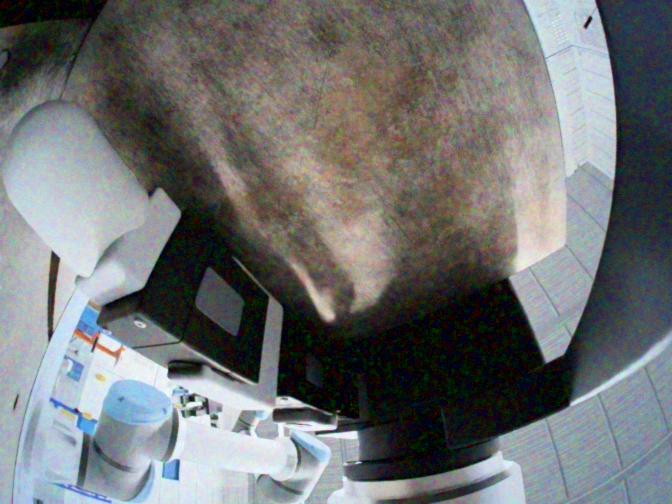

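Request:
{"fn": "move", "kwargs": {"target": [[0,0,0,0,0,0,-0.6,0,-0.883,-0.03,-0.6,0,-0.883,-0.03,-0.2,0,-0.883,-0.03,-0.79,-0.4,0.226,0.168,0.77,-0.6,0,0,0,0,0,0,0.754,0,0.576,0.696,0.754,0,0.576,0.696,0.754,0,0.576,0.696,0.714,0.678,0.226,0.168,0.4,-0.6]], "speed": 0.02}}

Request:
{"fn": "move", "kwargs": {"target": [0,-0.015,0,0,0,0,-0.6,0,-0.883,-0.03,-0.6,0,-0.883,-0.03,-0.2,0,-0.883,-0.03,-0.79,-0.4,0.226,0.168,0.77,-0.6,0,0,0,0,0,0,0.754,0,0.576,0.696,0.754,0,0.576,0.696,0.754,0,0.576,0.696,0.714,0.678,0.226,0.168,0.4,-0.6], "speed": 0.01, "cameras": ["cam_left_wrist"]}}

Scene clock: 134.50 s.
left_arm: end_effector_position=(+0.4865, -0.8728, +0.0703) hand_goal=(-0.600, +0.000, -0.882, -0.030, -0.600, +0.000, -0.882, -0.030, -0.200, +0.000, -0.882, -0.030, -0.790, -0.400, +0.226, +0.168) hand_measured=(-0.090, +0.000, -0.862, -0.050, -0.090, +0.006, -0.866, -0.042, -0.090, +0.002, -0.868, -0.038, -0.790, -0.402, +0.226, +0.168) hand_current_ma=(+487, +0, +7, -7, +487, +0, +4, -3, +208, +0, +4, -1, +0, +0, +0, +0) hand_state=(blocked, goal, blocked, goal, blocked, goal, goal, goal, blocked, goal, goal, goal, goal, goal, goal, goal) hand_current_limit=0.77 hand_speed=-0.60 end_effector_quat_wxyz=(+0.035, -0.034, +0.704, -0.708) | right_arm: end_effector_position=(-0.2799, -0.2698, +0.3969) hand_goal=(+0.754, +0.000, +0.576, +0.696, +0.754, +0.000, +0.576, +0.696, +0.754, +0.000, +0.576, +0.696, +0.714, +0.678, +0.226, +0.168) hand_measured=(+0.750, +0.000, +0.576, +0.696, +0.750, +0.000, +0.576, +0.696, +0.750, +0.000, +0.576, +0.696, +0.712, +0.678, +0.224, +0.168) hand_current_ma=(+0, +0, +0, +0, +0, +0, +0, +0, +0, +0, +0, +0, +0, +0, +0, +0) hand_state=(goal, goal, goal, goal, goal, goal, goal, goal, goal, goal, goal, goal, goal, goal, goal, goal) hand_current_limit=0.40 hand_speed=-0.60 end_effector_quat_wxyz=(-0.274, +0.741, -0.613, -0.005)
Joint positions: left_arm=[2.386 -2.822 -0.428 3.259 -0.853 -0.005] | right_arm=[-2.488 -1.626 1.413 -0.816 -1.698 0.502]
Joint torques (N m): left_arm=[-3.25 78.45 19.3 2.56 2.23 1.17] | right_arm=[-0.58 -24.08 -15.7 0.35 0.8 1.8]
Wrist force (N): left_arm=[-0.2 6.9 -4.2] | right_arm=[0.1 -0.1 0.3]
Wrist torque (N m): left_arm=[-0.05 0.14 -0.04] | right_arm=[-0.02 -0.04 0.07]
Wrist force, peak (N): left_arm=[-0.5 0.9 -16.3] | right_arm=[0.4 -0.3 -0.2]
Hand target: left_arm +0.4865, -0.8728, +0.0703; +0.035, -0.034, +0.704, -0.708 | right_arm -0.2799, -0.2698, +0.3969; -0.274, +0.741, -0.613, -0.005
Off the commanded pose: left_arm 0.000 m, 0 deg | right_arm 0.000 m, 0 deg.
move: done

Scene clock: 135.63 s.
left_arm: end_effector_position=(+0.4865, -0.8727, +0.0794) hand_goal=(-0.600, +0.000, -0.882, -0.030, -0.600, +0.000, -0.882, -0.030, -0.200, +0.000, -0.882, -0.030, -0.790, -0.400, +0.226, +0.168) hand_measured=(-0.090, -0.022, -0.802, -0.044, -0.090, -0.008, -0.836, -0.036, -0.096, -0.010, -0.852, -0.038, -0.782, -0.408, +0.228, +0.168) hand_current_ma=(+487, -6, +100, -4, +487, -1, +34, -1, +185, -2, +15, -1, +1, -1, +0, +0) hand_state=(blocked, blocked, blocked, goal, blocked, goal, blocked, goal, blocked, goal, blocked, goal, goal, goal, goal, goal) hand_current_limit=0.77 hand_speed=-0.60 end_effector_quat_wxyz=(+0.035, -0.034, +0.704, -0.708) | right_arm: end_effector_position=(-0.2799, -0.2698, +0.3969) hand_goal=(+0.754, +0.000, +0.576, +0.696, +0.754, +0.000, +0.576, +0.696, +0.754, +0.000, +0.576, +0.696, +0.714, +0.678, +0.226, +0.168) hand_measured=(+0.750, +0.000, +0.576, +0.696, +0.750, +0.000, +0.576, +0.696, +0.750, +0.000, +0.576, +0.696, +0.712, +0.678, +0.224, +0.168) hand_current_ma=(+0, +0, +0, +0, +0, +0, +0, +0, +0, +0, +0, +0, +0, +0, +0, +0) hand_state=(goal, goal, goal, goal, goal, goal, goal, goal, goal, goal, goal, goal, goal, goal, goal, goal) hand_current_limit=0.40 hand_speed=-0.60 end_effector_quat_wxyz=(-0.274, +0.741, -0.613, -0.005)
Joint positions: left_arm=[2.386 -2.816 -0.416 3.241 -0.853 -0.005] | right_arm=[-2.488 -1.626 1.413 -0.816 -1.698 0.502]
Joint torques (N m): left_arm=[6.82 85.01 36.77 2.5 2.25 -0.66] | right_arm=[-0.38 -24.42 -16.14 0.33 0.67 2.05]
Wrist force (N): left_arm=[1.1 25.5 -2.2] | right_arm=[0.1 0.1 0.1]
Wrist torque (N m): left_arm=[1.43 -0.21 0.15] | right_arm=[0.04 -0.02 0.08]
Wrist force, peak (N): left_arm=[0.8 26.2 -2.3] | right_arm=[0.4 -0.1 -0.1]
Hand target: left_arm +0.4865, -0.8727, +0.0793; +0.035, -0.034, +0.704, -0.708 | right_arm -0.2799, -0.2698, +0.3969; -0.274, +0.741, -0.613, -0.005
Off the commanded pose: left_arm 0.000 m, 0 deg | right_arm 0.000 m, 0 deg.
move: done
camera_calibration:
cam_left_wrist: T_world_to_cam=[[0.78079, 0.104534, 0.615987, -0.370446], [-0.514726, 0.666462, 0.539337, 0.747535], [-0.354153, -0.738174, 0.574174, -0.390868], [0, 0, 0, 1]] pos_world=[0.535589, -0.748008, 0.0494432]
Images, in order (width x height): cam_left_wrist 672x504.

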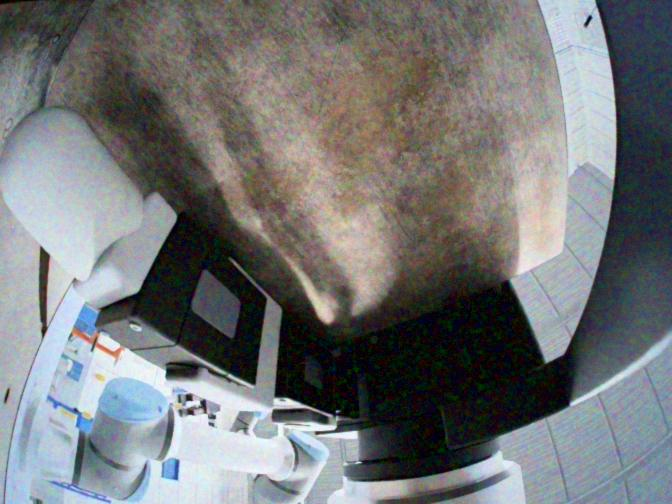

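Request:
{"fn": "move", "kwargs": {"target": [0,-0.03,0,0,0,0,-0.6,0,-0.883,-0.03,-0.6,0,-0.883,-0.03,-0.2,0,-0.883,-0.03,-0.79,-0.4,0.226,0.168,0.77,-0.6,0,0,0,0,0,0,0.754,0,0.576,0.696,0.754,0,0.576,0.696,0.754,0,0.576,0.696,0.714,0.678,0.226,0.168,0.4,-0.6], "speed": 0.015, "cameras": ["cam_left_wrist","cam_high"]}}

Request:
{"fn": "zoom_image", "kwargs": {"camera": "cam_high", "region": [240, 150, 360, 250]}}

Scene clock: 137.30 s.
left_arm: end_effector_position=(+0.4865, -0.8726, +0.0975) hand_goal=(-0.600, +0.000, -0.882, -0.030, -0.600, +0.000, -0.882, -0.030, -0.200, +0.000, -0.882, -0.030, -0.790, -0.400, +0.226, +0.168) hand_measured=(-0.090, -0.022, -0.802, -0.044, -0.090, -0.008, -0.836, -0.036, -0.096, -0.010, -0.852, -0.038, -0.782, -0.408, +0.228, +0.168) hand_current_ma=(+487, -6, +100, -4, +487, -1, +34, -1, +185, -2, +15, -1, +1, -1, +0, +0) hand_state=(blocked, blocked, blocked, goal, blocked, goal, blocked, goal, blocked, goal, blocked, goal, goal, goal, goal, goal) hand_current_limit=0.77 hand_speed=-0.60 end_effector_quat_wxyz=(+0.035, -0.034, +0.704, -0.708) | right_arm: end_effector_position=(-0.2799, -0.2698, +0.3969) hand_goal=(+0.754, +0.000, +0.576, +0.696, +0.754, +0.000, +0.576, +0.696, +0.754, +0.000, +0.576, +0.696, +0.714, +0.678, +0.226, +0.168) hand_measured=(+0.750, +0.000, +0.576, +0.696, +0.750, +0.000, +0.576, +0.696, +0.750, +0.000, +0.576, +0.696, +0.712, +0.678, +0.224, +0.168) hand_current_ma=(+0, +0, +0, +0, +0, +0, +0, +0, +0, +0, +0, +0, +0, +0, +0, +0) hand_state=(goal, goal, goal, goal, goal, goal, goal, goal, goal, goal, goal, goal, goal, goal, goal, goal) hand_current_limit=0.40 hand_speed=-0.60 end_effector_quat_wxyz=(-0.274, +0.741, -0.613, -0.005)
Joint positions: left_arm=[2.386 -2.808 -0.387 3.203 -0.853 -0.005] | right_arm=[-2.488 -1.626 1.413 -0.816 -1.698 0.502]
Joint torques (N m): left_arm=[8.65 79.46 30.9 3.88 2.28 -0.58] | right_arm=[-0.53 -23.29 -16.25 0.35 0.81 2.02]
Wrist force (N): left_arm=[0.9 25.4 -2.4] | right_arm=[0.2 0.2 0.3]
Wrist torque (N m): left_arm=[1.46 -0.19 0.15] | right_arm=[0.03 -0.05 0.09]
Wrist force, peak (N): left_arm=[1.2 26.8 -2.4] | right_arm=[0.5 0.0 0.3]
Hand target: left_arm +0.4865, -0.8726, +0.0973; +0.035, -0.034, +0.704, -0.708 | right_arm -0.2799, -0.2698, +0.3969; -0.274, +0.741, -0.613, -0.005
Off the commanded pose: left_arm 0.000 m, 0 deg | right_arm 0.000 m, 0 deg.
move: done
camera_calibration:
cam_left_wrist: T_world_to_cam=[[0.780815, 0.104589, 0.615946, -0.381498], [-0.514684, 0.666551, 0.539267, 0.737703], [-0.354158, -0.738086, 0.574283, -0.401162], [0, 0, 0, 1]] pos_world=[0.535489, -0.747908, 0.0675437]
Images, in order (width x height): cam_high 896x504, cam_left_wrist 672x504.

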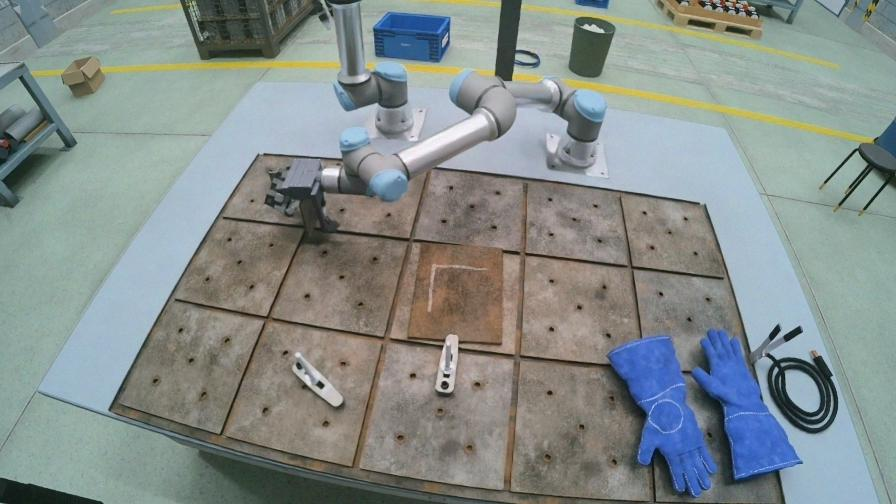

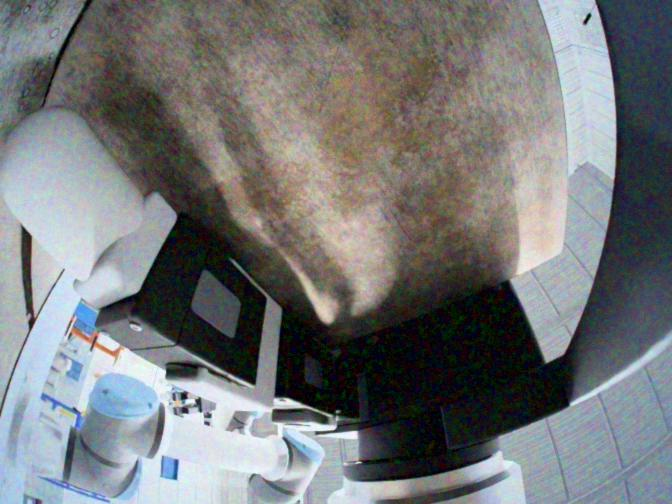

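Scaled by 4.200 from the camera's 896x504 image, which has a finer 1280x720 frame.

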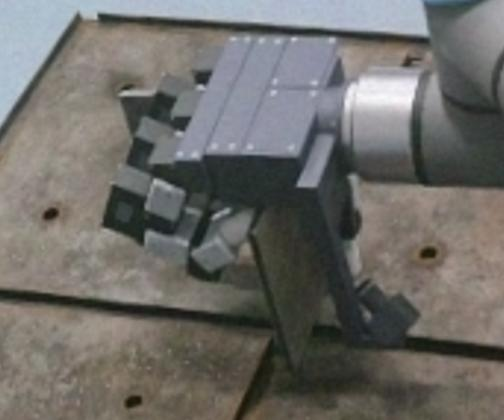

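Request:
{"fn": "move", "kwargs": {"target": [0,-0.1045,0.0007,0,0,0,-0.6,0,-0.883,-0.03,-0.6,0,-0.883,-0.03,-0.2,0,-0.883,-0.03,-0.79,-0.4,0.226,0.168,0.77,-0.6,0,0,0,0,0,0,0.754,0,0.576,0.696,0.754,0,0.576,0.696,0.754,0,0.576,0.696,0.714,0.678,0.226,0.168,0.4,-0.6], "speed": 0.05, "cameras": ["cam_high"]}}

Request:
{"fn": "zoom_image", "kwargs": {"camera": "cam_high", "region": [240, 130, 360, 250]}}

Scene clock: 140.77 s.
left_arm: end_effector_position=(+0.4865, -0.8726, +0.1599) hand_goal=(-0.600, +0.000, -0.882, -0.030, -0.600, +0.000, -0.882, -0.030, -0.200, +0.000, -0.882, -0.030, -0.790, -0.400, +0.226, +0.168) hand_measured=(-0.090, -0.024, -0.798, -0.040, -0.090, -0.010, -0.834, -0.036, -0.096, -0.012, -0.852, -0.040, -0.784, -0.406, +0.228, +0.168) hand_current_ma=(+487, -8, +111, -2, +487, -2, +37, -1, +185, -2, +15, -2, +1, -1, +0, +0) hand_state=(blocked, blocked, blocked, goal, blocked, goal, blocked, goal, blocked, goal, blocked, goal, goal, goal, goal, goal) hand_current_limit=0.77 hand_speed=-0.60 end_effector_quat_wxyz=(+0.035, -0.034, +0.704, -0.708) | right_arm: end_effector_position=(-0.2799, -0.2698, +0.3969) hand_goal=(+0.754, +0.000, +0.576, +0.696, +0.754, +0.000, +0.576, +0.696, +0.754, +0.000, +0.576, +0.696, +0.714, +0.678, +0.226, +0.168) hand_measured=(+0.750, +0.000, +0.576, +0.696, +0.750, +0.000, +0.576, +0.696, +0.750, +0.000, +0.576, +0.696, +0.712, +0.678, +0.224, +0.168) hand_current_ma=(+0, +0, +0, +0, +0, +0, +0, +0, +0, +0, +0, +0, +0, +0, +0, +0) hand_state=(goal, goal, goal, goal, goal, goal, goal, goal, goal, goal, goal, goal, goal, goal, goal, goal) hand_current_limit=0.40 hand_speed=-0.60 end_effector_quat_wxyz=(-0.274, +0.741, -0.613, -0.005)
Joint positions: left_arm=[2.386 -2.827 -0.189 3.024 -0.853 -0.005] | right_arm=[-2.488 -1.626 1.413 -0.816 -1.698 0.502]
Joint torques (N m): left_arm=[-6.71 79.49 33.67 1.99 2.43 1.35] | right_arm=[-0.37 -23.71 -15.66 0.18 0.61 2.02]
Wrist force (N): left_arm=[1.1 25.6 -2.3] | right_arm=[0.1 -0.1 0.0]
Wrist torque (N m): left_arm=[1.46 -0.22 0.19] | right_arm=[0.02 -0.03 0.08]
Wrist force, peak (N): left_arm=[1.2 27.8 -2.3] | right_arm=[0.5 -0.3 0.1]
Hand target: left_arm +0.4864, -0.8726, +0.1600; +0.035, -0.034, +0.704, -0.708 | right_arm -0.2799, -0.2698, +0.3969; -0.274, +0.741, -0.613, -0.005
Off the commanded pose: left_arm 0.000 m, 0 deg | right_arm 0.000 m, 0 deg.
move: done
Images, in order (width x height): cam_high 896x504.

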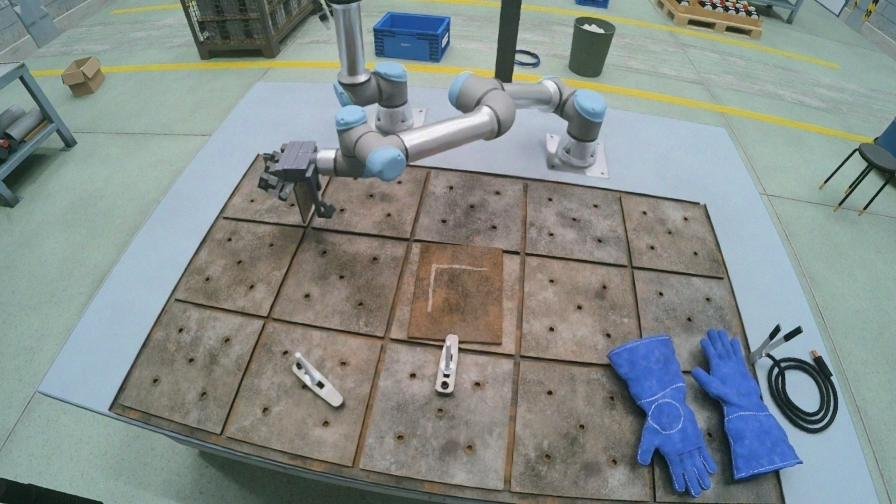

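Scaled by 4.200 from the camera's 896x504 image, which has a finer 1280x720 frame.

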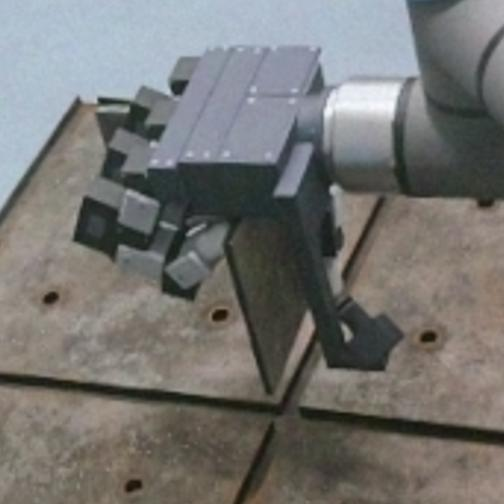

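Request:
{"fn": "move", "kwargs": {"target": [[-0.197,-0.0007,-0.1742,0,-0.1667,0.001,-0.6,0,-0.883,-0.03,-0.6,0,-0.883,-0.03,-0.2,0,-0.883,-0.03,-0.79,-0.4,0.226,0.168,0.77,-0.6,0,0,0,0,0,0,0.754,0,0.576,0.696,0.754,0,0.576,0.696,0.754,0,0.576,0.696,0.714,0.678,0.226,0.168,0.4,-0.6],[-0.3417,-0.0018,-0.4479,0,-0.3333,0.0021,-0.6,0,-0.883,-0.03,-0.6,0,-0.883,-0.03,-0.2,0,-0.883,-0.03,-0.79,-0.4,0.226,0.168,0.77,-0.6,0,0,0,0,0,0,0.754,0,0.576,0.696,0.754,0,0.576,0.696,0.754,0,0.576,0.696,0.714,0.678,0.226,0.168,0.4,-0.6],[-0.3958,-0.0037,-0.7964,-0.0005,-0.5039,0.0032,-0.6,0,-0.883,-0.03,-0.6,0,-0.883,-0.03,-0.2,0,-0.883,-0.03,-0.79,-0.4,0.226,0.168,0.77,-0.6,0,0,0,0,0,0,0.754,0,0.576,0.696,0.754,0,0.576,0.696,0.754,0,0.576,0.696,0.714,0.678,0.226,0.168,0.4,-0.6]], "speed": 0.16, "blend": 0.03, "cameras": ["cam_high","cam_left_wrist"]}}

Request:
{"fn": "zoom_image", "kwargs": {"camera": "cam_high", "region": [360, 180, 540, 360]}}

Scene clock: 146.53 s.
left_arm: end_effector_position=(+0.6764, -0.3740, +0.1594) hand_goal=(-0.600, +0.000, -0.882, -0.030, -0.600, +0.000, -0.882, -0.030, -0.200, +0.000, -0.882, -0.030, -0.790, -0.400, +0.226, +0.168) hand_measured=(-0.090, -0.028, -0.796, -0.040, -0.090, -0.012, -0.834, -0.036, -0.098, -0.014, -0.854, -0.040, -0.784, -0.406, +0.226, +0.168) hand_current_ma=(+487, -10, +116, -2, +487, -2, +38, -1, +178, -3, +13, -2, +1, -1, +0, +0) hand_state=(blocked, blocked, blocked, goal, blocked, goal, blocked, goal, blocked, goal, blocked, goal, goal, goal, goal, goal) hand_current_limit=0.77 hand_speed=-0.60 end_effector_quat_wxyz=(+0.528, -0.525, +0.471, -0.473) | right_arm: end_effector_position=(-0.2799, -0.2698, +0.3969) hand_goal=(+0.754, +0.000, +0.576, +0.696, +0.754, +0.000, +0.576, +0.696, +0.754, +0.000, +0.576, +0.696, +0.714, +0.678, +0.226, +0.168) hand_measured=(+0.750, +0.000, +0.576, +0.696, +0.750, +0.000, +0.576, +0.696, +0.750, +0.000, +0.576, +0.696, +0.712, +0.678, +0.224, +0.168) hand_current_ma=(+0, +0, +0, +0, +0, +0, +0, +0, +0, +0, +0, +0, +0, +0, +0, +0) hand_state=(goal, goal, goal, goal, goal, goal, goal, goal, goal, goal, goal, goal, goal, goal, goal, goal) hand_current_limit=0.40 hand_speed=-0.60 end_effector_quat_wxyz=(-0.274, +0.741, -0.613, -0.005)
Joint positions: left_arm=[2.67 -2.116 -1.512 3.634 -2.152 0.005] | right_arm=[-2.488 -1.626 1.413 -0.816 -1.698 0.502]
Joint torques (N m): left_arm=[-6.49 45.19 36.79 1.99 0.37 0.88] | right_arm=[-0.25 -23.62 -16.28 0.45 0.65 1.97]
Wrist force (N): left_arm=[0.7 25.4 -2.8] | right_arm=[0.3 -0.5 0.1]
Wrist torque (N m): left_arm=[1.49 -0.18 0.10] | right_arm=[-0.05 -0.06 0.09]
Wrist force, peak (N): left_arm=[1.6 26.4 -2.7] | right_arm=[0.3 -0.5 0.1]
Hand target: left_arm +0.6764, -0.3740, +0.1593; +0.528, -0.525, +0.471, -0.473 | right_arm -0.2799, -0.2698, +0.3969; -0.274, +0.741, -0.613, -0.005
Off the commanded pose: left_arm 0.000 m, 0 deg | right_arm 0.000 m, 0 deg.
move: done
camera_calibration:
cam_left_wrist: T_world_to_cam=[[-0.113735, 0.779015, 0.616604, 0.237049], [-0.65991, -0.52318, 0.539261, 0.123093], [0.742687, -0.34557, 0.573583, -0.596399], [0, 0, 0, 1]] pos_world=[0.551128, -0.326362, 0.12954]
Images, in order (width x height): cam_high 896x504, cam_left_wrist 672x504.

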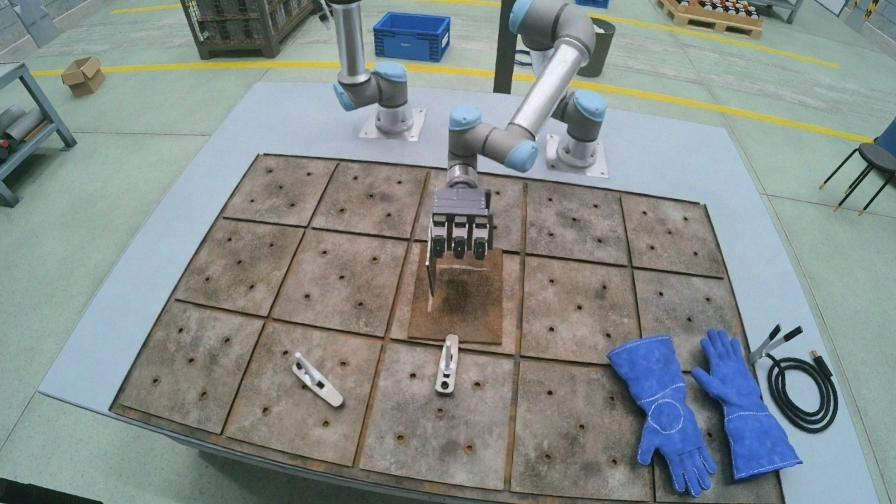

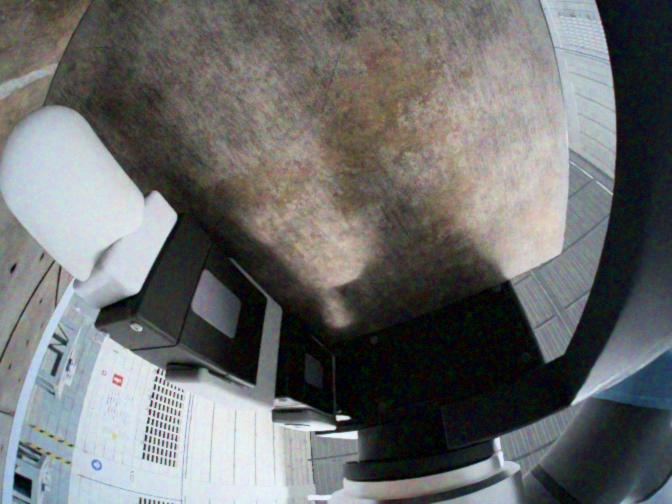

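Scaled by 2.800 from the camera's 896x504 image, which has a finer 1280x720 frame.

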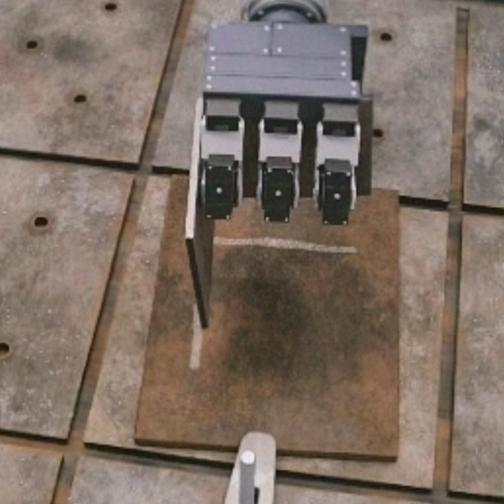

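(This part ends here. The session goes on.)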